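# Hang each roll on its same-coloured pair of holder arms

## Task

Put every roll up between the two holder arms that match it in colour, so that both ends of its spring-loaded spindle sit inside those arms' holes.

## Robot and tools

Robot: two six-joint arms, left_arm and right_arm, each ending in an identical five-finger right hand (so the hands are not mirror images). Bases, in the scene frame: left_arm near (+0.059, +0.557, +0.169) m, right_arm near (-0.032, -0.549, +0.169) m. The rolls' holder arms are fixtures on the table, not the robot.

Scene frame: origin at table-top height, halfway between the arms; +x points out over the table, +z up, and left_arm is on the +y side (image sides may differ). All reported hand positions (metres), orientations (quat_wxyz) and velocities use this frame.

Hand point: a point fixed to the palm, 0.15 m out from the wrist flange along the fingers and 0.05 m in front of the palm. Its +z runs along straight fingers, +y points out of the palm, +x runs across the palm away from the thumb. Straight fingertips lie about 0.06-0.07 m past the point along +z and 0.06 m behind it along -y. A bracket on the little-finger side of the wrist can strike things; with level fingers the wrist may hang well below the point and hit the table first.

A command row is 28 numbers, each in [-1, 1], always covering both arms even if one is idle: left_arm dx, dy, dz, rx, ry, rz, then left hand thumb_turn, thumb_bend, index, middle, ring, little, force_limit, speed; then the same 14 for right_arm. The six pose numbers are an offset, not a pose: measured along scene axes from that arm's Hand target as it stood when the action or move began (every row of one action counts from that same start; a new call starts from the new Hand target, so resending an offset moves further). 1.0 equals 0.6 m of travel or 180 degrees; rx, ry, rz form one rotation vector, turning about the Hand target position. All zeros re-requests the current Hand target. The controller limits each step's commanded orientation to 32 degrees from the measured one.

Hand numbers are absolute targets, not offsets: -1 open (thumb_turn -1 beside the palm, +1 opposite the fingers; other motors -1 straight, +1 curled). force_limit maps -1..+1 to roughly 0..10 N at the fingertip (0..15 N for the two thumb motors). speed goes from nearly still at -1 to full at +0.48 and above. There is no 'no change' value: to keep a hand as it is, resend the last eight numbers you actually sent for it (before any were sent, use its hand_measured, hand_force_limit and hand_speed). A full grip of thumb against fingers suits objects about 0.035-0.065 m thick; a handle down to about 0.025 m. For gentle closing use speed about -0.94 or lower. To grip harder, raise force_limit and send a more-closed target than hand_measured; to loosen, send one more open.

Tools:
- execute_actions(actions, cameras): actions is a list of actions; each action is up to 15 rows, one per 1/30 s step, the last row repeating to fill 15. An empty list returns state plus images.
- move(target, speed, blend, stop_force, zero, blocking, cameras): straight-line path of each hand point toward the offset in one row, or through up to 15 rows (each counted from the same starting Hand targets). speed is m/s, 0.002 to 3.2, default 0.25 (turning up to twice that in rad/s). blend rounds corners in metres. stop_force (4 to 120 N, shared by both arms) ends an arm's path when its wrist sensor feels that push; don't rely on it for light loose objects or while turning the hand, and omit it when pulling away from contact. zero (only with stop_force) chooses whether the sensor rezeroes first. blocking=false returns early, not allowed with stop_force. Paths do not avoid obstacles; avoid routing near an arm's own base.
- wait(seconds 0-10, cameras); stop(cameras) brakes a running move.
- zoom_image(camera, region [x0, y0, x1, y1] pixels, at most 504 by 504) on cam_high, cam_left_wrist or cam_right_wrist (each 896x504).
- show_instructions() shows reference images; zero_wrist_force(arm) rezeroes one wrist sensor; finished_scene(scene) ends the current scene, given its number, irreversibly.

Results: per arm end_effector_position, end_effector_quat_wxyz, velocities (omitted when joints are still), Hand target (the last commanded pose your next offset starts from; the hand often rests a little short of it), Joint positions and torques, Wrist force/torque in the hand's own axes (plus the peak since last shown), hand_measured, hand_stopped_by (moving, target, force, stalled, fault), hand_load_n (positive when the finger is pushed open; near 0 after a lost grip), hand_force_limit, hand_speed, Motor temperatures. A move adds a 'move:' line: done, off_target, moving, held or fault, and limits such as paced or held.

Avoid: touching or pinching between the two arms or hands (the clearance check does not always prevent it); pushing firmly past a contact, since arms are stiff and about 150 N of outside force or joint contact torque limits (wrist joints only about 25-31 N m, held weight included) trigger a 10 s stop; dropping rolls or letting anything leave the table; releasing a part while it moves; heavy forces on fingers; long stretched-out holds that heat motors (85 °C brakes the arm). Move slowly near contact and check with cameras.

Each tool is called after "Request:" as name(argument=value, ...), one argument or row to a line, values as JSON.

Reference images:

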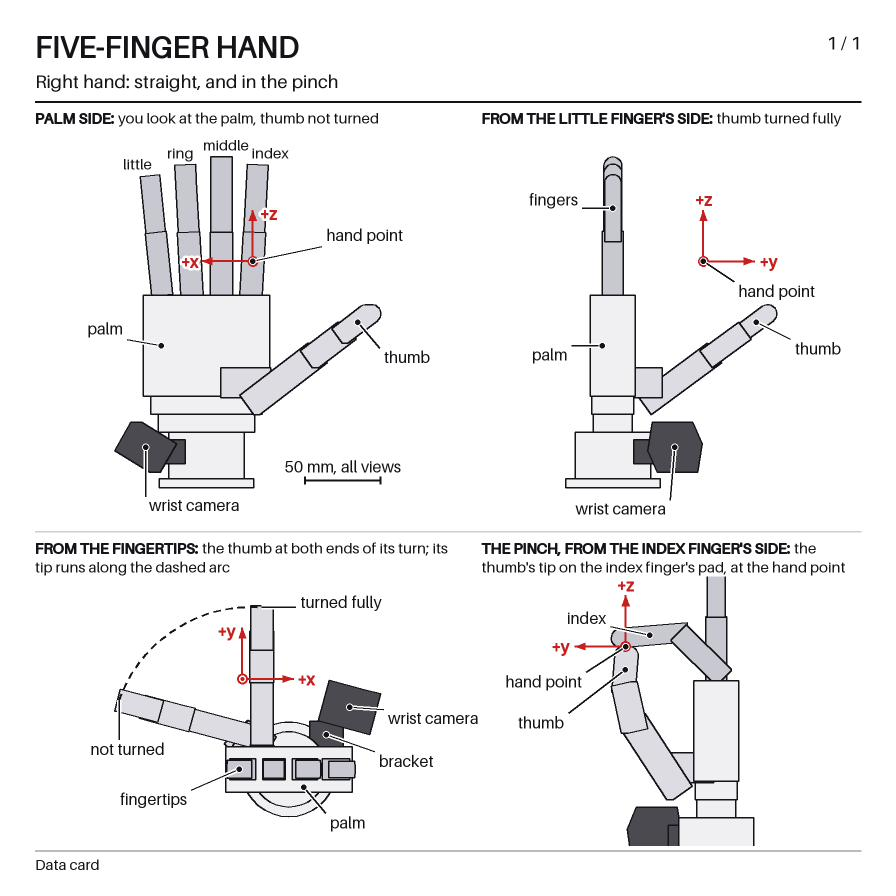

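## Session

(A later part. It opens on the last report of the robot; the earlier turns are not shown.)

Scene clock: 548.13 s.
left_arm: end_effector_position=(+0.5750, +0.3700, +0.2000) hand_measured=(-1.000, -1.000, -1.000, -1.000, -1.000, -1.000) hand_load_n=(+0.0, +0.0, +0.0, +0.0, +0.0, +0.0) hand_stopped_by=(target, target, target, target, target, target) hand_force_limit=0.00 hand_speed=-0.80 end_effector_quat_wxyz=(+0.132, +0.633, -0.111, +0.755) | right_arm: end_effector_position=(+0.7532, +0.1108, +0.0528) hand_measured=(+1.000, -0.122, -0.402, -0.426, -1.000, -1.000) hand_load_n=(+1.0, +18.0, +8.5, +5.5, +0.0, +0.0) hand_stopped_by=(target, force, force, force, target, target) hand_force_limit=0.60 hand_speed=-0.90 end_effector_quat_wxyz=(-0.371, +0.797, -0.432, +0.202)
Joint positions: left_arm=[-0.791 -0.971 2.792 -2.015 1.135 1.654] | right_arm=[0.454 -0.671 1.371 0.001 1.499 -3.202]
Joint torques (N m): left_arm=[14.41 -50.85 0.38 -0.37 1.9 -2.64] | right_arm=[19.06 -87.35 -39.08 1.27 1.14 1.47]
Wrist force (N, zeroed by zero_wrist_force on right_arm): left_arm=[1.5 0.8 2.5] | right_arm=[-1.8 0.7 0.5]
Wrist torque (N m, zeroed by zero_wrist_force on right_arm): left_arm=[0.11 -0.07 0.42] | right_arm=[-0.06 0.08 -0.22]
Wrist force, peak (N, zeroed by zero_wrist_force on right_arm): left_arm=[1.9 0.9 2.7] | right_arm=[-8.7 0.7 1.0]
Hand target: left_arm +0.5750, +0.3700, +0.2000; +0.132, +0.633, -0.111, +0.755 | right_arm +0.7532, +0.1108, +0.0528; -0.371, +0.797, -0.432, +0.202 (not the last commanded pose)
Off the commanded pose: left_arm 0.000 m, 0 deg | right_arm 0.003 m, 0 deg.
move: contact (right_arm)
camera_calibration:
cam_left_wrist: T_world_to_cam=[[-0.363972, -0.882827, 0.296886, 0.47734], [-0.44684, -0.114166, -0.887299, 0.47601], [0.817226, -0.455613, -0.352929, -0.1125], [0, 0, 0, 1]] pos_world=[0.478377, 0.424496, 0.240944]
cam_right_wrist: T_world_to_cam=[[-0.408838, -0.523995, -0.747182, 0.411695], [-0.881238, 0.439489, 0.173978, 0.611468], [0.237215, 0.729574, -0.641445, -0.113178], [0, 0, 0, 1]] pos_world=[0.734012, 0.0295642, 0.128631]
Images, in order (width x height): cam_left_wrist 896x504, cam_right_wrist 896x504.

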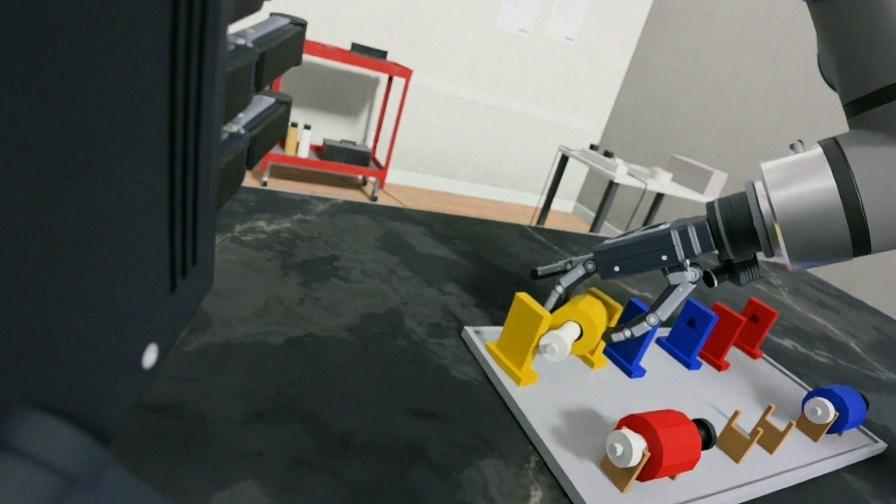

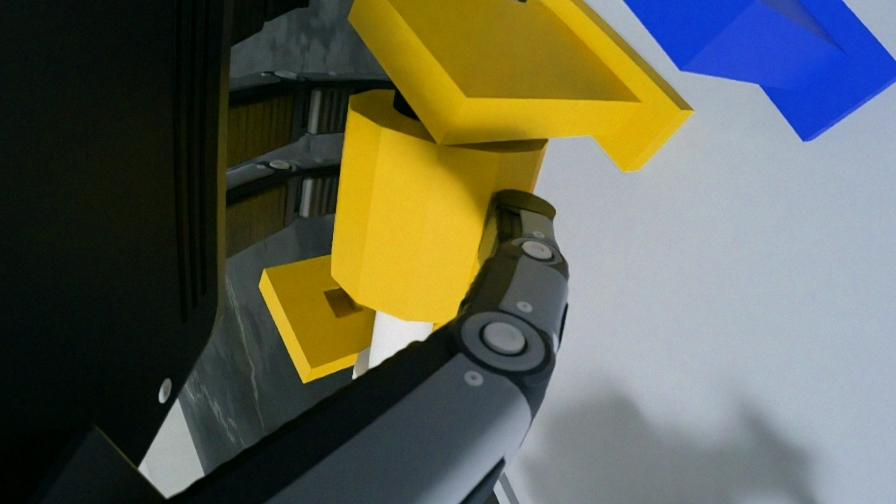

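Request:
move(
  target=[
    [0.075,0.1333,0.1333,0.5223,-0.3201,-0.4498,-1,-1,-1,-1,-1,-1,0,-0.8,0,0,0,0,0,0,1,0.25,-0.15,-0.15,-1,-1,0.6,-0.9],
    [0.2178,-0.0167,-0.0667,0.5223,-0.3201,-0.4498,-1,-1,-1,-1,-1,-1,0,-0.8,0,0,0,0,0,0,1,0.25,-0.15,-0.15,-1,-1,0.6,-0.9],
  ],
  speed=0.35,
  blend=0.03,
  cameras=["all"],
)

Scene clock: 559.57 s.
left_arm: end_effector_position=(+0.7056, +0.3600, +0.1601) hand_measured=(-1.000, -1.000, -1.000, -1.000, -1.000, -1.000) hand_load_n=(+0.0, +0.0, +0.0, +0.0, +0.0, +0.0) hand_stopped_by=(target, target, target, target, target, target) hand_force_limit=0.00 hand_speed=-0.80 end_effector_quat_wxyz=(-0.016, +0.039, +0.923, -0.382) | right_arm: end_effector_position=(+0.7532, +0.1108, +0.0528) hand_measured=(+1.000, -0.122, -0.402, -0.426, -1.000, -1.000) hand_load_n=(+1.0, +18.0, +8.5, +5.5, +0.0, +0.0) hand_stopped_by=(target, force, force, force, target, target) hand_force_limit=0.60 hand_speed=-0.90 end_effector_quat_wxyz=(-0.371, +0.797, -0.432, +0.202)
Joint positions: left_arm=[-0.358 -0.969 1.825 0.452 2.32 4.337] | right_arm=[0.454 -0.671 1.371 0.001 1.499 -3.202]
Joint torques (N m): left_arm=[-17.84 -60.03 -29.96 0.57 -0.52 -3.05] | right_arm=[18.2 -89.8 -36.95 1.01 -1.04 1.35]
Wrist force (N, zeroed by zero_wrist_force on right_arm): left_arm=[0.3 -1.6 0.7] | right_arm=[-1.7 1.1 0.4]
Wrist torque (N m, zeroed by zero_wrist_force on right_arm): left_arm=[0.00 -0.10 0.16] | right_arm=[0.01 0.09 -0.21]
Wrist force, peak (N, zeroed by zero_wrist_force on right_arm): left_arm=[2.0 -1.4 2.8] | right_arm=[-2.1 1.2 0.8]
Hand target: left_arm +0.7057, +0.3600, +0.1600; -0.016, +0.039, +0.923, -0.382 | right_arm +0.7532, +0.1108, +0.0528; -0.371, +0.797, -0.432, +0.202
Off the commanded pose: left_arm 0.000 m, 0 deg | right_arm 0.000 m, 0 deg.
move: done
camera_calibration:
cam_left_wrist: T_world_to_cam=[[-0.242092, 0.690655, -0.68146, 0.0321004], [0.851572, 0.487849, 0.191906, -0.807893], [0.46499, -0.533854, -0.706247, 0.0953541], [0, 0, 0, 1]] pos_world=[0.651412, 0.422864, 0.244258]
cam_right_wrist: T_world_to_cam=[[-0.408838, -0.523995, -0.747182, 0.411695], [-0.881238, 0.439489, 0.173978, 0.611468], [0.237215, 0.729574, -0.641445, -0.113178], [0, 0, 0, 1]] pos_world=[0.734012, 0.0295642, 0.128631]

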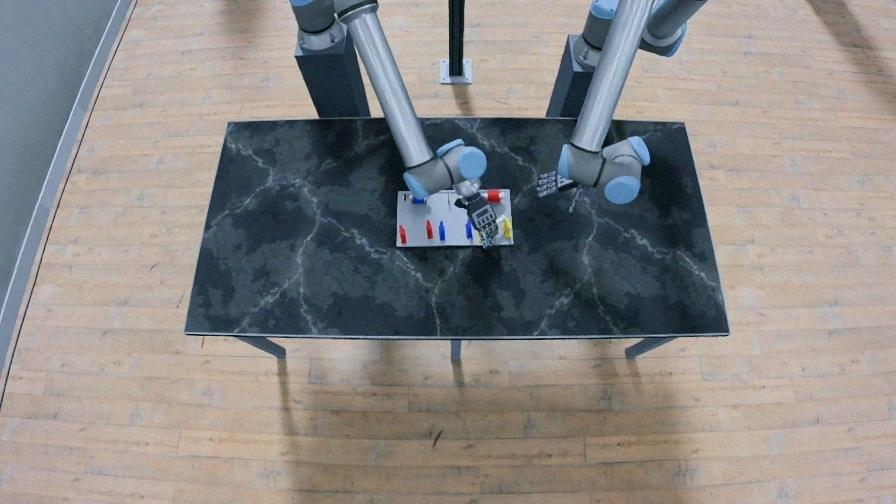

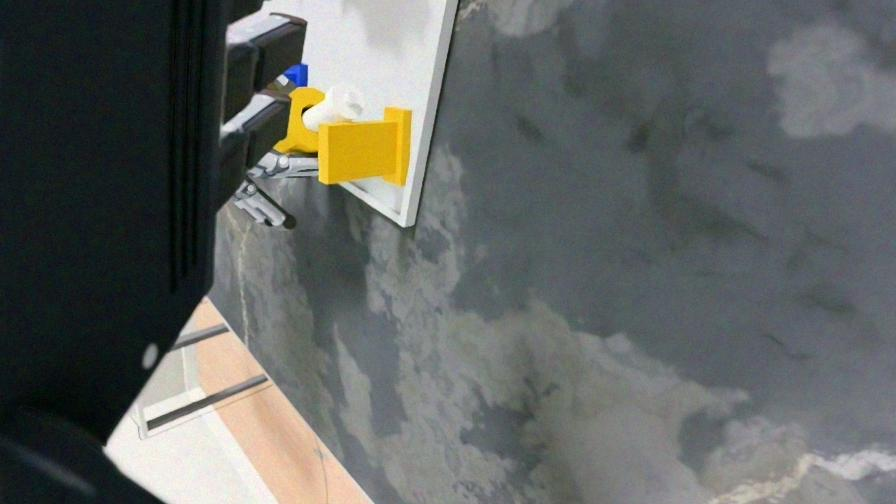

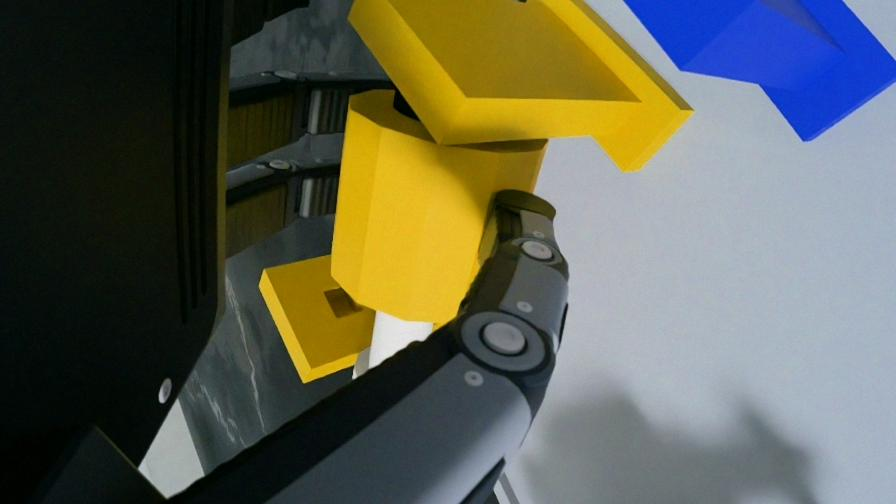

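Request:
zoom_image(
  camera="cam_left_wrist",
  region=[210, 0, 450, 240],
)

Scaled by 2.100 from the camera's 896x504 image, which has a finer 1280x720 frame.

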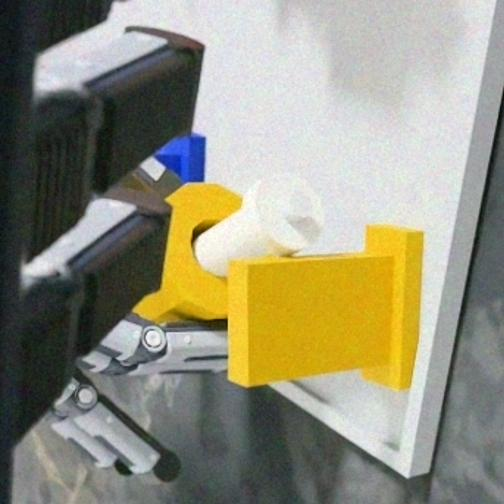

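Request:
zoom_image(
  camera="cam_right_wrist",
  region=[190, 0, 430, 240],
)

Scaled by 2.100 from the camera's 896x504 image, which has a finer 1280x720 frame.

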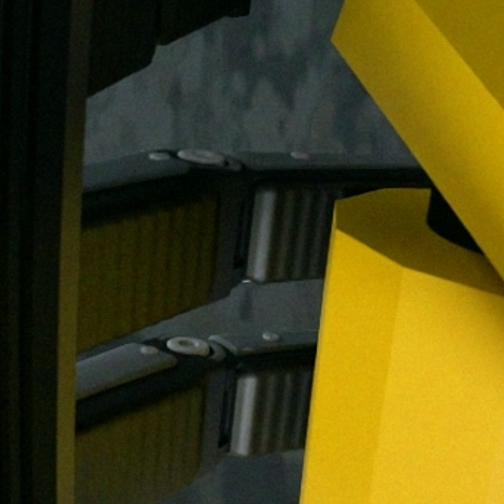

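Request:
move(
  target=[0.0173,-0.1208,-0.1712,0,0,0,-1,-1,-1,-1,-1,-1,0,-0.8,0,0,0,0,0,0,1,0.25,-0.15,-0.15,-1,-1,0.6,-0.9],
  speed=0.1,
  stop_force=6,
  cameras=["cam_left_wrist"],
)

Request:
zoom_image(
  camera="cam_left_wrist",
  region=[210, 40, 450, 280],
)

Scene clock: 568.97 s.
left_arm: end_effector_position=(+0.7161, +0.2875, +0.0573) hand_measured=(-1.000, -1.000, -1.000, -1.000, -1.000, -1.000) hand_load_n=(+0.0, +0.0, +0.0, +0.0, +0.0, +0.0) hand_stopped_by=(target, target, target, target, target, target) hand_force_limit=0.00 hand_speed=-0.80 end_effector_quat_wxyz=(-0.016, +0.039, +0.923, -0.382) | right_arm: end_effector_position=(+0.7532, +0.1108, +0.0528) hand_measured=(+1.000, -0.122, -0.402, -0.426, -1.000, -1.000) hand_load_n=(+0.5, +18.0, +8.5, +5.5, +0.0, +0.0) hand_stopped_by=(target, force, force, force, target, target) hand_force_limit=0.60 hand_speed=-0.90 end_effector_quat_wxyz=(-0.371, +0.797, -0.432, +0.202)
Joint positions: left_arm=[-0.459 -0.827 1.795 0.254 2.289 4.207] | right_arm=[0.454 -0.671 1.371 0.001 1.499 -3.202]
Joint torques (N m): left_arm=[-21.42 -69.25 -27.28 0.52 -0.7 -3.23] | right_arm=[17.79 -88.2 -36.16 0.99 -1.1 1.25]
Wrist force (N, zeroed by zero_wrist_force on right_arm): left_arm=[0.2 -1.4 0.5] | right_arm=[-1.6 0.9 0.4]
Wrist torque (N m, zeroed by zero_wrist_force on right_arm): left_arm=[0.03 -0.08 0.20] | right_arm=[-0.02 0.07 -0.20]
Wrist force, peak (N, zeroed by zero_wrist_force on right_arm): left_arm=[0.1 -2.0 0.6] | right_arm=[-1.8 1.1 1.0]
Hand target: left_arm +0.7161, +0.2875, +0.0573; -0.016, +0.039, +0.923, -0.382 | right_arm +0.7532, +0.1108, +0.0528; -0.371, +0.797, -0.432, +0.202
Off the commanded pose: left_arm 0.000 m, 0 deg | right_arm 0.000 m, 0 deg.
move: done
camera_calibration:
cam_left_wrist: T_world_to_cam=[[-0.242138, 0.690738, -0.681359, 0.0146236], [0.851564, 0.48785, 0.191941, -0.761652], [0.464982, -0.533744, -0.706335, -0.020809], [0, 0, 0, 1]] pos_world=[0.661812, 0.350364, 0.141458]
Images, in order (width x height): cam_left_wrist 896x504.

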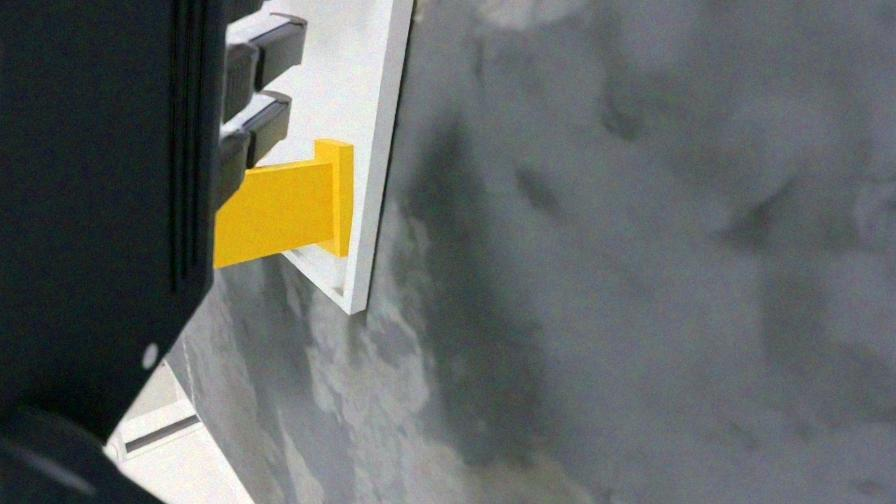

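Scaled by 2.100 from the camera's 896x504 image, which has a finer 1280x720 frame.

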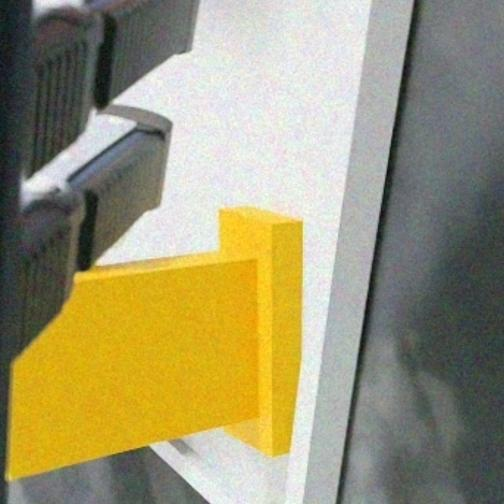

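Request:
move(
  target=[0.0318,-0.0489,0,0,0,0,-1,-1,-1,-1,-1,-1,0,-0.8,0,0,0,0,0,0,1,0.25,-0.15,-0.15,-1,-1,0.6,-0.9],
  speed=0.02,
  stop_force=4,
  cameras=["cam_left_wrist","cam_right_wrist","cam_high"],
)

Request:
zoom_image(
  camera="cam_left_wrist",
  region=[190, 60, 390, 280],
)

Scene clock: 572.97 s.
left_arm: end_effector_position=(+0.7328, +0.2617, +0.0573) hand_measured=(-1.000, -1.000, -1.000, -1.000, -1.000, -1.000) hand_load_n=(-0.5, +0.0, -2.0, +0.0, +0.0, +0.0) hand_stopped_by=(target, target, target, target, target, target) hand_force_limit=0.00 hand_speed=-0.80 end_effector_quat_wxyz=(-0.016, +0.039, +0.923, -0.382) | right_arm: end_effector_position=(+0.7532, +0.1108, +0.0528) hand_measured=(+1.000, -0.122, -0.402, -0.426, -1.000, -1.000) hand_load_n=(+1.0, +18.5, +8.5, +5.5, +0.0, -0.5) hand_stopped_by=(target, force, force, force, target, target) hand_force_limit=0.60 hand_speed=-0.90 end_effector_quat_wxyz=(-0.371, +0.797, -0.432, +0.202)
Joint positions: left_arm=[-0.484 -0.809 1.748 0.263 2.281 4.177] | right_arm=[0.454 -0.671 1.371 0.001 1.499 -3.202]
Joint torques (N m): left_arm=[12.5 -88.6 -16.62 -0.03 2.67 1.07] | right_arm=[17.88 -89.06 -35.05 0.79 -0.99 1.41]
Wrist force (N, zeroed by zero_wrist_force on right_arm): left_arm=[2.0 0.1 -1.5] | right_arm=[-1.9 0.6 1.0]
Wrist torque (N m, zeroed by zero_wrist_force on right_arm): left_arm=[0.05 0.04 0.30] | right_arm=[-0.10 0.00 -0.20]
Wrist force, peak (N, zeroed by zero_wrist_force on right_arm): left_arm=[3.0 0.7 -2.4] | right_arm=[-2.6 1.4 1.4]
Hand target: left_arm +0.7328, +0.2617, +0.0573; -0.016, +0.039, +0.923, -0.382 (not the last commanded pose) | right_arm +0.7532, +0.1108, +0.0528; -0.371, +0.797, -0.432, +0.202
Off the commanded pose: left_arm 0.004 m, 0 deg | right_arm 0.000 m, 0 deg.
move: contact (left_arm)
camera_calibration:
cam_left_wrist: T_world_to_cam=[[-0.242138, 0.690738, -0.681359, 0.0365126], [0.851564, 0.48785, 0.191941, -0.763371], [0.464982, -0.533744, -0.706335, -0.0423913], [0, 0, 0, 1]] pos_world=[0.678612, 0.324564, 0.141458]
cam_right_wrist: T_world_to_cam=[[-0.408838, -0.523995, -0.747182, 0.411695], [-0.881238, 0.439489, 0.173978, 0.611468], [0.237215, 0.729574, -0.641445, -0.113178], [0, 0, 0, 1]] pos_world=[0.734012, 0.0295642, 0.128631]

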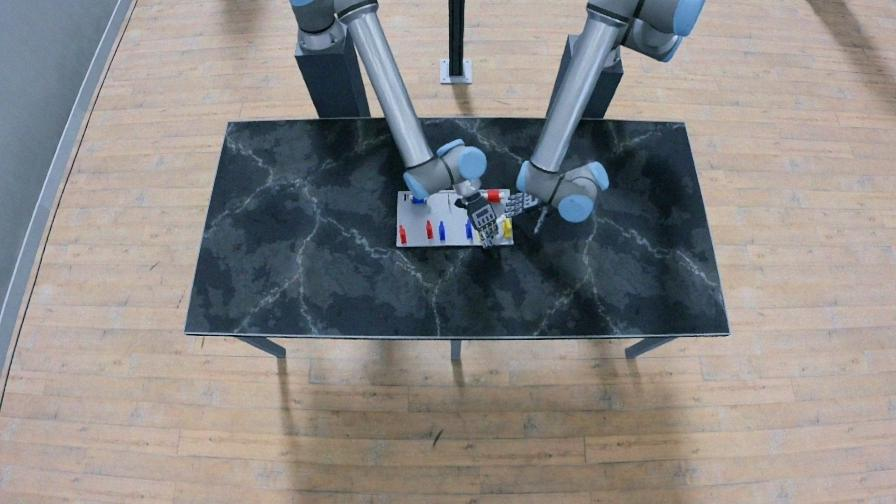

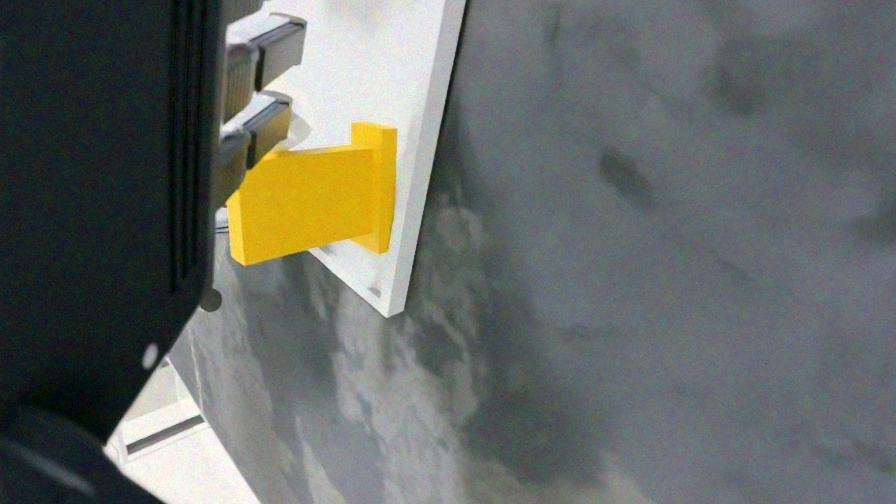

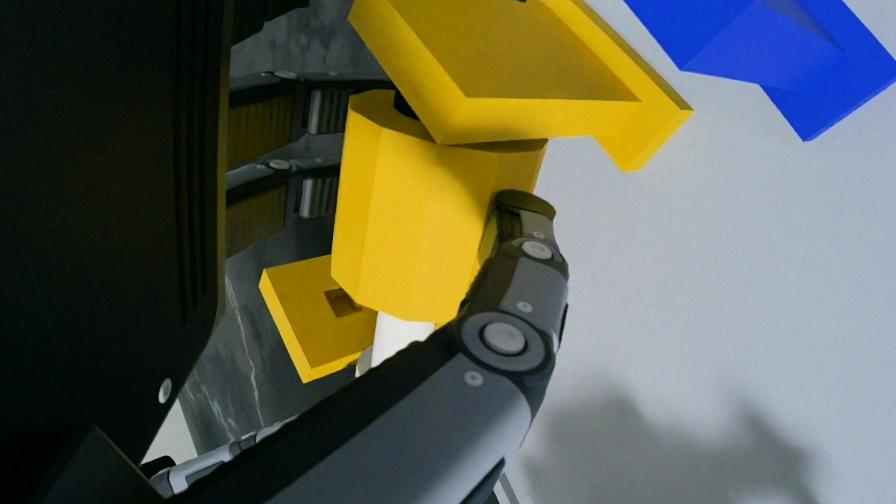

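Scaled by 2.291 from the camera's 896x504 image, which has a finer 1280x720 frame.

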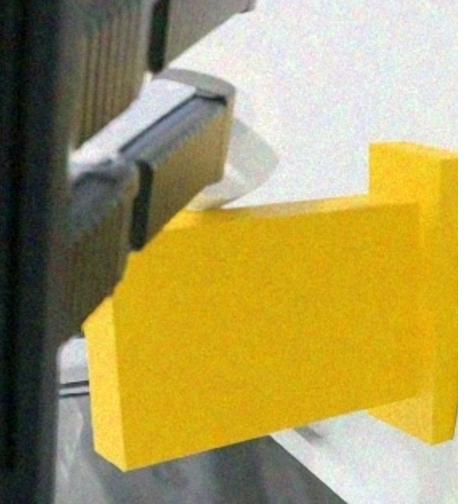

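Request:
move(
  target=[0.0068,-0.0105,0,0,0,0,-1,-1,-1,-1,-1,-1,0,-0.8,0,0,0,0,0,0,1,0.25,-0.15,-0.15,-1,-1,0.6,-0.9],
  speed=0.015,
  stop_force=8,
  cameras=["cam_left_wrist","cam_right_wrist"],
)

Request:
zoom_image(
  camera="cam_left_wrist",
  region=[190, 60, 390, 280],
)

Request:
zoom_image(
  camera="cam_right_wrist",
  region=[240, 60, 560, 420],
)

Scene clock: 576.10 s.
left_arm: end_effector_position=(+0.7369, +0.2554, +0.0573) hand_measured=(-1.000, -1.000, -1.000, -1.000, -1.000, -1.000) hand_load_n=(+0.0, +0.0, -4.0, +0.0, +0.0, +0.0) hand_stopped_by=(target, target, target, target, target, target) hand_force_limit=0.00 hand_speed=-0.80 end_effector_quat_wxyz=(-0.016, +0.039, +0.923, -0.382) | right_arm: end_effector_position=(+0.7532, +0.1108, +0.0528) hand_measured=(+1.000, -0.122, -0.402, -0.426, -1.000, -1.000) hand_load_n=(+1.0, +18.0, +8.5, +5.5, +0.0, +0.0) hand_stopped_by=(target, force, force, force, target, target) hand_force_limit=0.60 hand_speed=-0.90 end_effector_quat_wxyz=(-0.371, +0.797, -0.432, +0.202)
Joint positions: left_arm=[-0.489 -0.805 1.736 0.266 2.279 4.17] | right_arm=[0.454 -0.671 1.371 0.001 1.499 -3.202]
Joint torques (N m): left_arm=[-23.45 -72.68 -31.65 3.96 -0.36 -2.8] | right_arm=[17.08 -90.03 -34.08 0.69 -1.06 1.5]
Wrist force (N, zeroed by zero_wrist_force on right_arm): left_arm=[4.5 2.1 -4.0] | right_arm=[-1.7 1.5 0.5]
Wrist torque (N m, zeroed by zero_wrist_force on right_arm): left_arm=[0.07 0.10 0.44] | right_arm=[-0.01 0.03 -0.18]
Wrist force, peak (N, zeroed by zero_wrist_force on right_arm): left_arm=[4.5 2.3 -4.0] | right_arm=[-3.0 0.9 1.4]
Hand target: left_arm +0.7369, +0.2554, +0.0573; -0.016, +0.039, +0.923, -0.382 | right_arm +0.7532, +0.1108, +0.0528; -0.371, +0.797, -0.432, +0.202
Off the commanded pose: left_arm 0.000 m, 0 deg | right_arm 0.000 m, 0 deg.
move: done
camera_calibration:
cam_left_wrist: T_world_to_cam=[[-0.242138, 0.690738, -0.681359, 0.0418328], [0.851564, 0.48785, 0.191941, -0.763704], [0.464982, -0.533744, -0.706335, -0.0476138], [0, 0, 0, 1]] pos_world=[0.682612, 0.318264, 0.141458]
cam_right_wrist: T_world_to_cam=[[-0.408838, -0.523995, -0.747182, 0.411695], [-0.881238, 0.439489, 0.173978, 0.611468], [0.237215, 0.729574, -0.641445, -0.113178], [0, 0, 0, 1]] pos_world=[0.734012, 0.0295642, 0.128631]
Images, in order (width x height): cam_left_wrist 896x504, cam_right_wrist 896x504.

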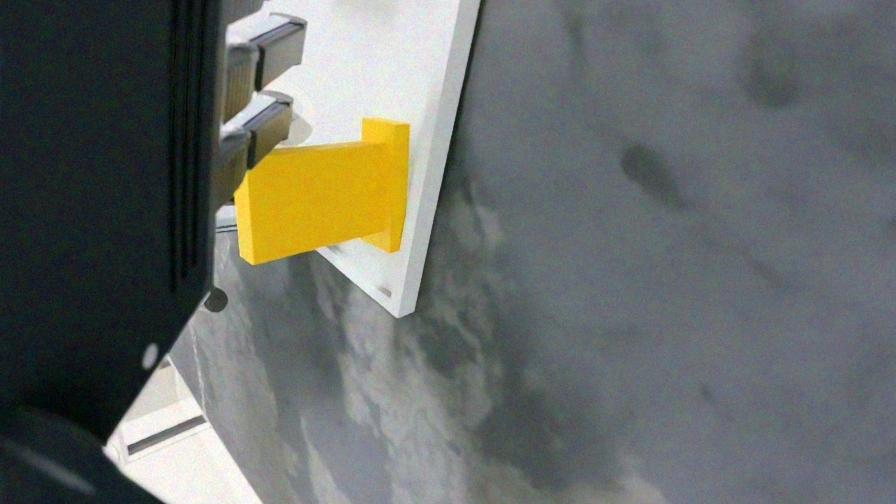

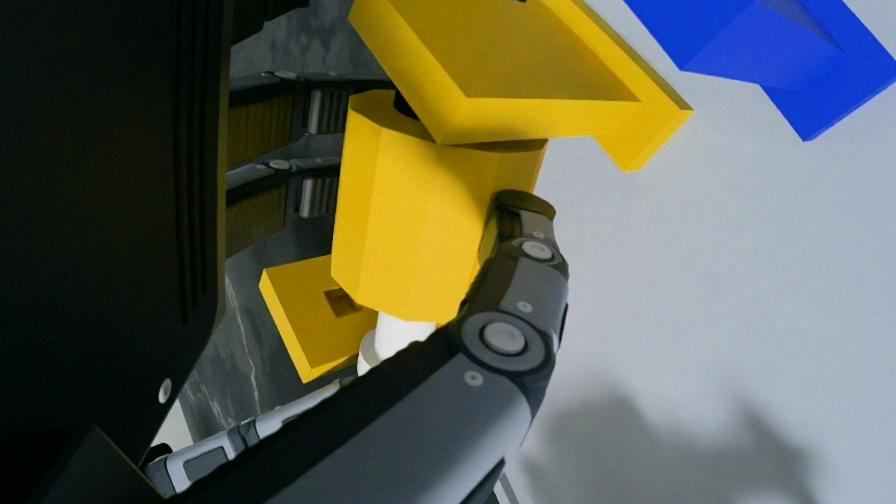

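Scaled by 2.291 from the camera's 896x504 image, which has a finer 1280x720 frame.

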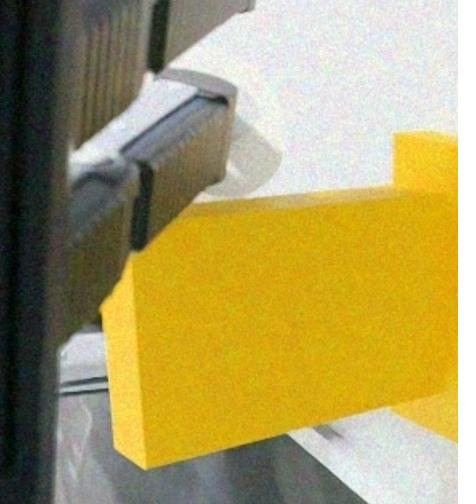

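Scaled by 1.400 from the camera's 896x504 image, which has a finer 1280x720 frame.

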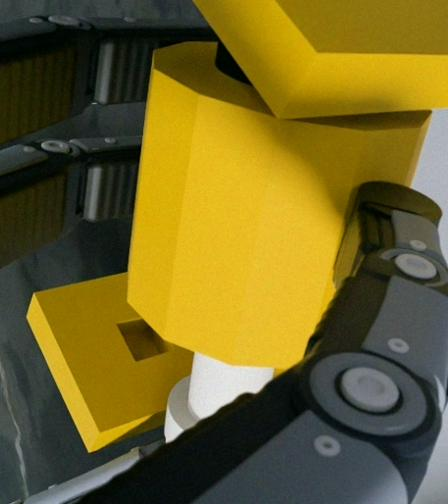

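Request:
move(
  target=[0.0085,0.0053,0,0,0,0,-1,-1,-1,-1,-1,-1,0,-0.8,0.0035,0.0055,0,0,0,-0.0294,1,0.25,-0.15,-0.15,-1,-1,0.6,-0.9],
  speed=0.02,
  stop_force=6,
  cameras=["cam_left_wrist","cam_right_wrist"],
)

Request:
zoom_image(
  camera="cam_left_wrist",
  region=[190, 60, 390, 280],
)

Request:
zoom_image(
  camera="cam_right_wrist",
  region=[240, 60, 560, 420],
)

Scene clock: 590.77 s.
left_arm: end_effector_position=(+0.7403, +0.2576, +0.0573) hand_measured=(-1.000, -1.000, -1.000, -1.000, -1.000, -1.000) hand_load_n=(-0.5, +0.0, +0.0, +0.0, +0.0, +0.0) hand_stopped_by=(target, target, target, target, target, target) hand_force_limit=0.00 hand_speed=-0.80 end_effector_quat_wxyz=(-0.016, +0.039, +0.923, -0.382) | right_arm: end_effector_position=(+0.7553, +0.1141, +0.0528) hand_measured=(+1.000, -0.122, -0.402, -0.426, -1.000, -1.000) hand_load_n=(+2.5, +18.5, +6.5, +4.5, +0.0, +0.0) hand_stopped_by=(target, force, force, force, target, target) hand_force_limit=0.60 hand_speed=-0.90 end_effector_quat_wxyz=(-0.361, +0.776, -0.469, +0.218)
Joint positions: left_arm=[-0.484 -0.801 1.729 0.274 2.281 4.177] | right_arm=[0.474 -0.667 1.362 0.003 1.585 -3.129]
Joint torques (N m): left_arm=[-20.69 -90.58 -19.48 -0.52 -0.7 -1.72] | right_arm=[10.5 -92.03 -42.6 1.06 5.54 1.71]
Wrist force (N, zeroed by zero_wrist_force on right_arm): left_arm=[6.1 -0.8 0.6] | right_arm=[-8.5 4.6 -2.7]
Wrist torque (N m, zeroed by zero_wrist_force on right_arm): left_arm=[0.08 0.21 0.56] | right_arm=[-0.10 -0.11 -0.31]
Wrist force, peak (N, zeroed by zero_wrist_force on right_arm): left_arm=[8.2 -2.2 1.9] | right_arm=[-8.7 4.9 -3.4]
Hand target: left_arm +0.7403, +0.2576, +0.0573; -0.016, +0.039, +0.923, -0.382 (not the last commanded pose) | right_arm +0.7553, +0.1141, +0.0528; -0.361, +0.776, -0.469, +0.218
Off the commanded pose: left_arm 0.002 m, 0 deg | right_arm 0.000 m, 0 deg.
move: contact (left_arm)
camera_calibration:
cam_left_wrist: T_world_to_cam=[[-0.242174, 0.690681, -0.681404, 0.0412788], [0.85161, 0.487825, 0.191801, -0.767713], [0.464879, -0.533841, -0.706329, -0.0480191], [0, 0, 0, 1]] pos_world=[0.686112, 0.320364, 0.141458]
cam_right_wrist: T_world_to_cam=[[-0.455397, -0.484034, -0.747211, 0.444877], [-0.836949, 0.5189, 0.173952, 0.56934], [0.30353, 0.704595, -0.641417, -0.163308], [0, 0, 0, 1]] pos_world=[0.728672, 0.0349708, 0.128631]
Images, in order (width x height): cam_left_wrist 896x504, cam_right_wrist 896x504.

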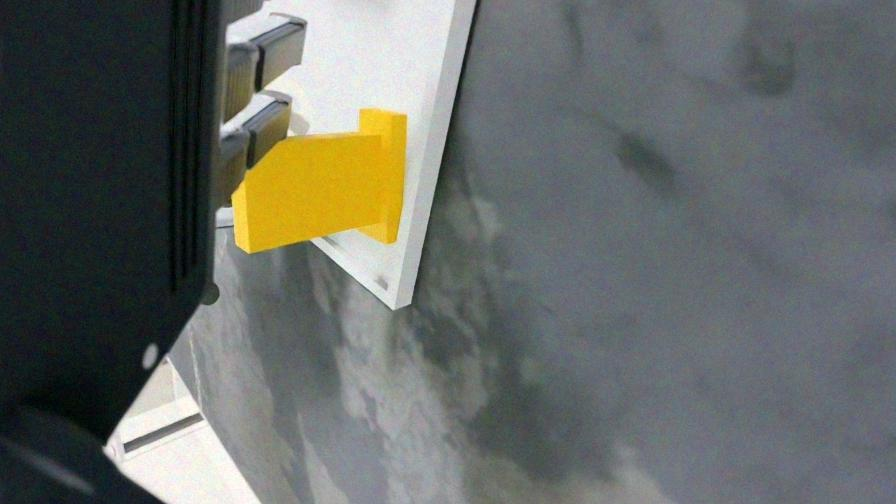

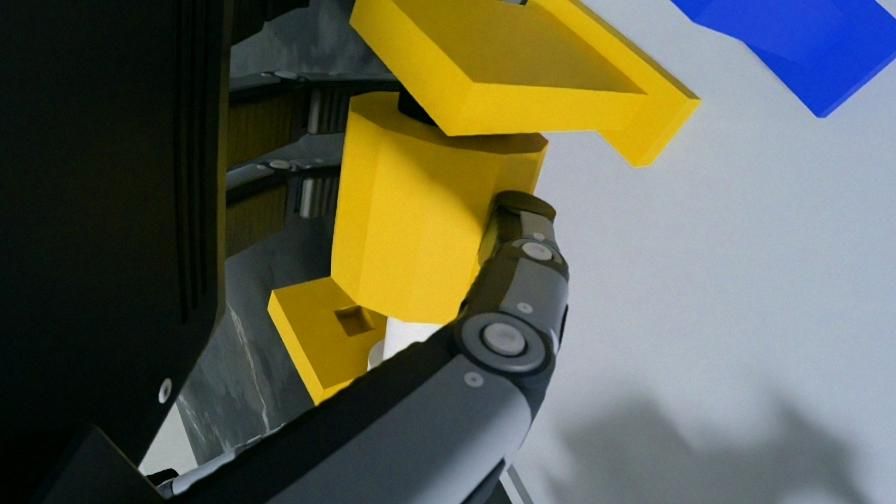

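Scaled by 2.291 from the camera's 896x504 image, which has a finer 1280x720 frame.

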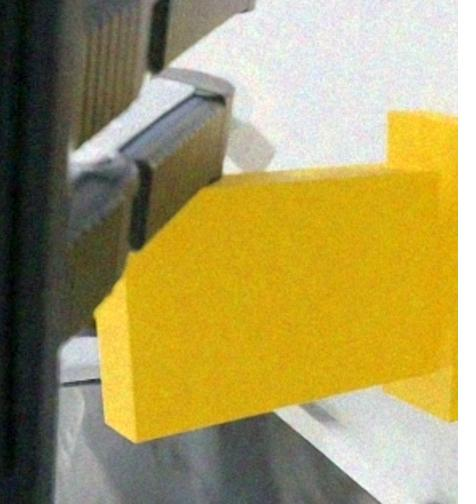

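Scaled by 1.400 from the camera's 896x504 image, which has a finer 1280x720 frame.

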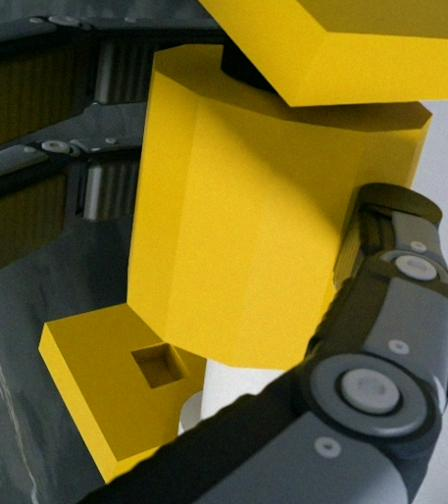

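Request:
move(
  target=[
    [-0.0033,-0.0007,0,0,0,0,-1,-1,-1,-1,-1,-1,0,-0.8,-0.0017,-0.0026,0,0,0,0.0139,1,0.25,-0.15,-0.15,-1,-1,0.6,-0.9],
    [-0.0021,-0.0072,0,0,0,0,-1,-1,-1,-1,-1,-1,0,-0.8,-0.0017,-0.0026,0,0,0,0.0139,1,0.25,-0.15,-0.15,-1,-1,0.6,-0.9],
  ],
  speed=0.02,
  stop_force=9,
  cameras=["cam_left_wrist","cam_right_wrist"],
)

Request:
zoom_image(
  camera="cam_left_wrist",
  region=[190, 60, 390, 280],
)

Request:
zoom_image(
  camera="cam_right_wrist",
  region=[240, 60, 560, 420],
)

Scene clock: 597.57 s.
left_arm: end_effector_position=(+0.7390, +0.2532, +0.0573) hand_measured=(-1.000, -1.000, -1.000, -1.000, -1.000, -1.000) hand_load_n=(+0.0, +0.0, -5.0, +0.0, +0.0, +0.0) hand_stopped_by=(target, target, target, target, target, target) hand_force_limit=0.00 hand_speed=-0.80 end_effector_quat_wxyz=(-0.016, +0.039, +0.923, -0.382) | right_arm: end_effector_position=(+0.7542, +0.1126, +0.0528) hand_measured=(+1.000, -0.122, -0.402, -0.426, -1.000, -1.000) hand_load_n=(+2.0, +18.0, +7.5, +6.5, +0.0, +0.0) hand_stopped_by=(target, force, force, force, target, target) hand_force_limit=0.60 hand_speed=-0.90 end_effector_quat_wxyz=(-0.366, +0.786, -0.452, +0.211)
Joint positions: left_arm=[-0.491 -0.802 1.73 0.268 2.278 4.169] | right_arm=[0.465 -0.669 1.367 0.001 1.545 -3.164]
Joint torques (N m): left_arm=[-23.1 -70.76 -31.48 -0.86 -0.39 -2.54] | right_arm=[-19.28 -106.02 -23.41 -1.6 -1.56 -2.07]
Wrist force (N, zeroed by zero_wrist_force on right_arm): left_arm=[5.0 2.9 -4.7] | right_arm=[-2.3 1.1 0.2]
Wrist torque (N m, zeroed by zero_wrist_force on right_arm): left_arm=[0.09 0.10 0.48] | right_arm=[-0.04 0.12 -0.07]
Wrist force, peak (N, zeroed by zero_wrist_force on right_arm): left_arm=[4.9 2.9 -5.0] | right_arm=[-8.9 5.0 -3.4]
Hand target: left_arm +0.7390, +0.2532, +0.0573; -0.016, +0.039, +0.923, -0.382 | right_arm +0.7542, +0.1126, +0.0528; -0.366, +0.786, -0.452, +0.211
Off the commanded pose: left_arm 0.000 m, 0 deg | right_arm 0.000 m, 0 deg.
move: done
camera_calibration:
cam_left_wrist: T_world_to_cam=[[-0.242174, 0.690681, -0.681404, 0.0439339], [0.85161, 0.487825, 0.191801, -0.764509], [0.464879, -0.533841, -0.706329, -0.0497103], [0, 0, 0, 1]] pos_world=[0.684812, 0.316064, 0.141458]
cam_right_wrist: T_world_to_cam=[[-0.433834, -0.503452, -0.747211, 0.429624], [-0.858804, 0.481866, 0.173957, 0.589982], [0.272476, 0.717176, -0.641417, -0.139936], [0, 0, 0, 1]] pos_world=[0.731194, 0.0323618, 0.128631]
Images, in order (width x height): cam_left_wrist 896x504, cam_right_wrist 896x504.

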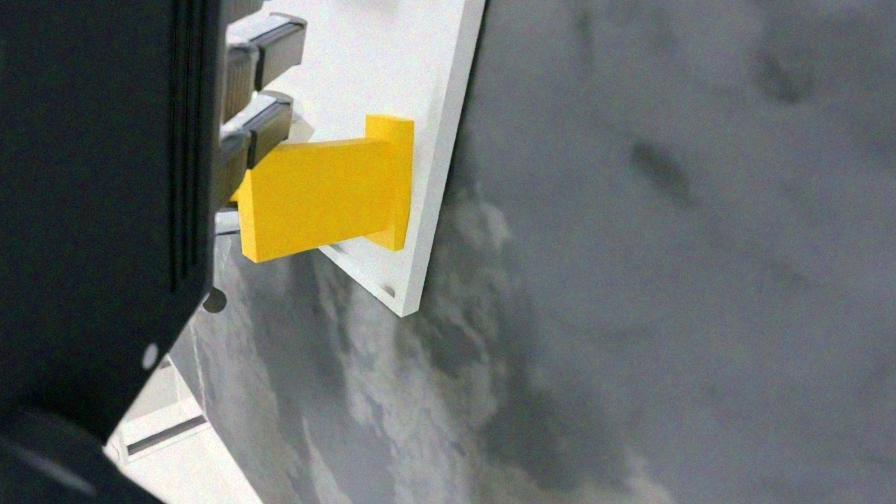

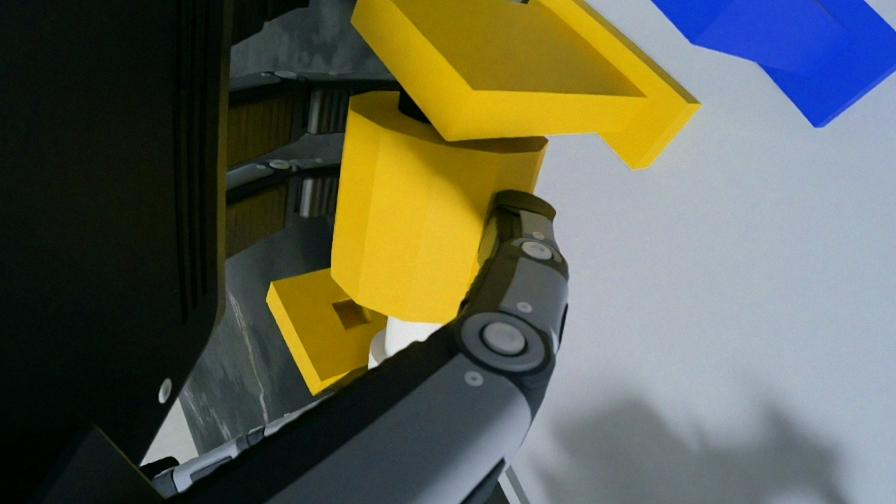

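Scaled by 2.291 from the camera's 896x504 image, which has a finer 1280x720 frame.

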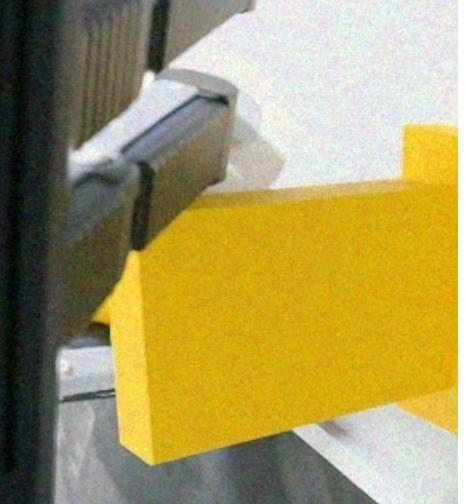

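Scaled by 1.400 from the camera's 896x504 image, which has a finer 1280x720 frame.

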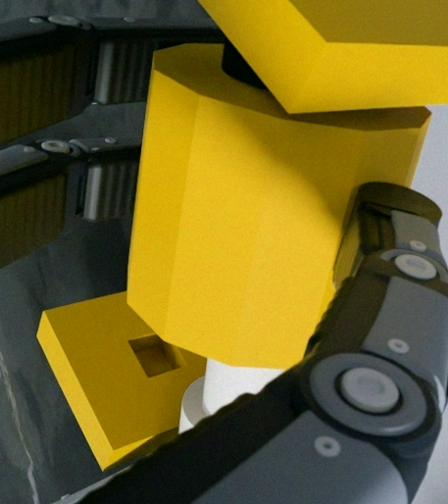

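Request:
move(
  target=[-0.0009,0.0049,0,0,0,0,-1,-1,-1,-1,-1,-1,0,-0.8,0.0041,0.0059,0,0,0,-0.0322,1,0.25,-0.15,-0.15,-1,-1,0.6,-0.9],
  speed=0.02,
  stop_force=6,
  cameras=["cam_left_wrist","cam_right_wrist"],
)

Request:
zoom_image(
  camera="cam_left_wrist",
  region=[190, 60, 390, 280],
)

Request:
zoom_image(
  camera="cam_right_wrist",
  region=[240, 60, 560, 420],
)

Scene clock: 602.50 s.
left_arm: end_effector_position=(+0.7386, +0.2558, +0.0573) hand_measured=(-1.000, -1.000, -1.000, -1.000, -1.000, -1.000) hand_load_n=(-0.5, +0.0, -1.0, +0.0, +0.0, +0.0) hand_stopped_by=(target, target, target, target, target, target) hand_force_limit=0.00 hand_speed=-0.80 end_effector_quat_wxyz=(-0.016, +0.039, +0.923, -0.382) | right_arm: end_effector_position=(+0.7567, +0.1161, +0.0528) hand_measured=(+1.000, -0.122, -0.402, -0.426, -1.000, -1.000) hand_load_n=(+0.0, +19.5, +2.5, +8.5, -0.5, +0.0) hand_stopped_by=(target, force, force, force, target, target) hand_force_limit=0.60 hand_speed=-0.90 end_effector_quat_wxyz=(-0.355, +0.762, -0.491, +0.229)
Joint positions: left_arm=[-0.488 -0.803 1.732 0.269 2.279 4.172] | right_arm=[0.487 -0.663 1.353 0.01 1.639 -3.084]
Joint torques (N m): left_arm=[-13.54 -82.51 -25.92 3.89 1.65 -1.59] | right_arm=[13.51 -87.52 -41.56 1.19 4.13 2.31]
Wrist force (N, zeroed by zero_wrist_force on right_arm): left_arm=[0.5 -0.7 -0.6] | right_arm=[-4.8 3.5 -6.2]
Wrist torque (N m, zeroed by zero_wrist_force on right_arm): left_arm=[-0.02 -0.08 0.21] | right_arm=[-0.09 -0.12 -0.40]
Wrist force, peak (N, zeroed by zero_wrist_force on right_arm): left_arm=[4.9 2.8 -5.1] | right_arm=[-10.4 5.3 -2.1]
Hand target: left_arm +0.7386, +0.2557, +0.0573; -0.016, +0.039, +0.923, -0.382 | right_arm +0.7567, +0.1161, +0.0528; -0.355, +0.762, -0.491, +0.229
Off the commanded pose: left_arm 0.000 m, 0 deg | right_arm 0.000 m, 0 deg.
move: contact (left_arm)
camera_calibration:
cam_left_wrist: T_world_to_cam=[[-0.242174, 0.690681, -0.681404, 0.0420861], [0.85161, 0.487825, 0.191801, -0.765302], [0.464879, -0.533841, -0.706329, -0.0481433], [0, 0, 0, 1]] pos_world=[0.684312, 0.318564, 0.141458]
cam_right_wrist: T_world_to_cam=[[-0.482453, -0.457072, -0.747211, 0.463868], [-0.805763, 0.566111, 0.173966, 0.540434], [0.343489, 0.686005, -0.641414, -0.193259], [0, 0, 0, 1]] pos_world=[0.725639, 0.0386526, 0.128631]
Images, in order (width x height): cam_left_wrist 896x504, cam_right_wrist 896x504.

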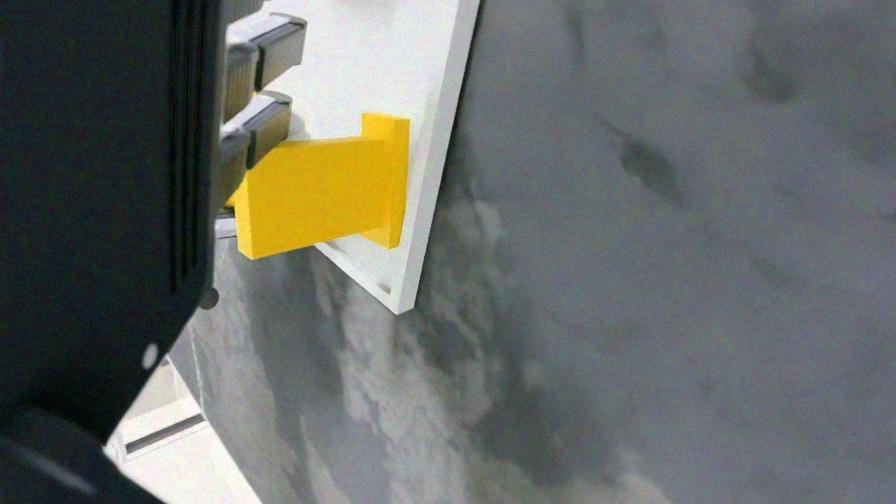

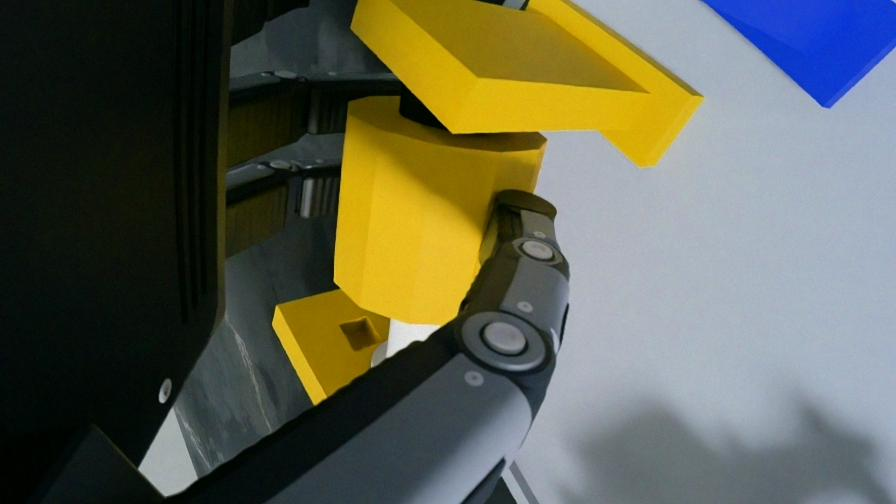

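Scaled by 2.291 from the camera's 896x504 image, which has a finer 1280x720 frame.

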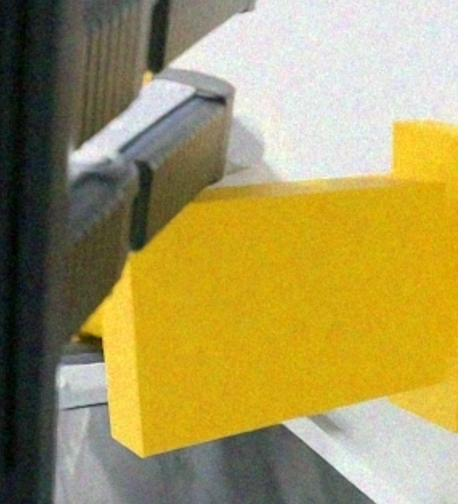

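Scaled by 1.400 from the camera's 896x504 image, which has a finer 1280x720 frame.

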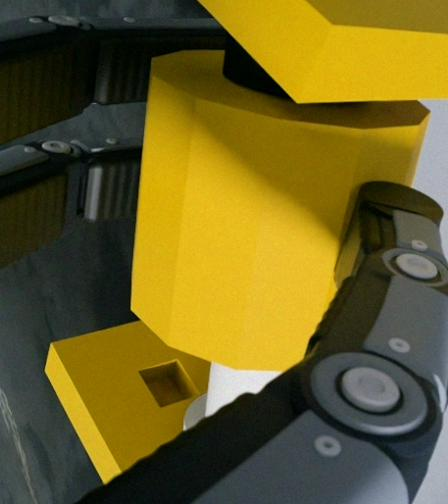

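Request:
zoom_image(
  camera="cam_left_wrist",
  region=[240, 80, 340, 180],
)

Scaled by 5.040 from the camera's 896x504 image, which has a finer 1280x720 frame.

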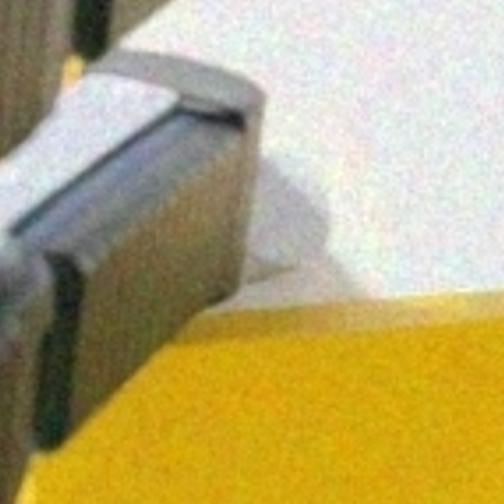

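Request:
zoom_image(
  camera="cam_right_wrist",
  region=[340, 60, 560, 180],
)

Scaled by 2.291 from the camera's 896x504 image, which has a finer 1280x720 frame.

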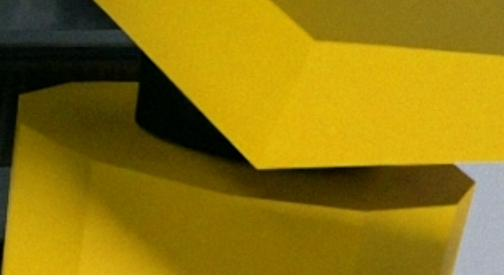

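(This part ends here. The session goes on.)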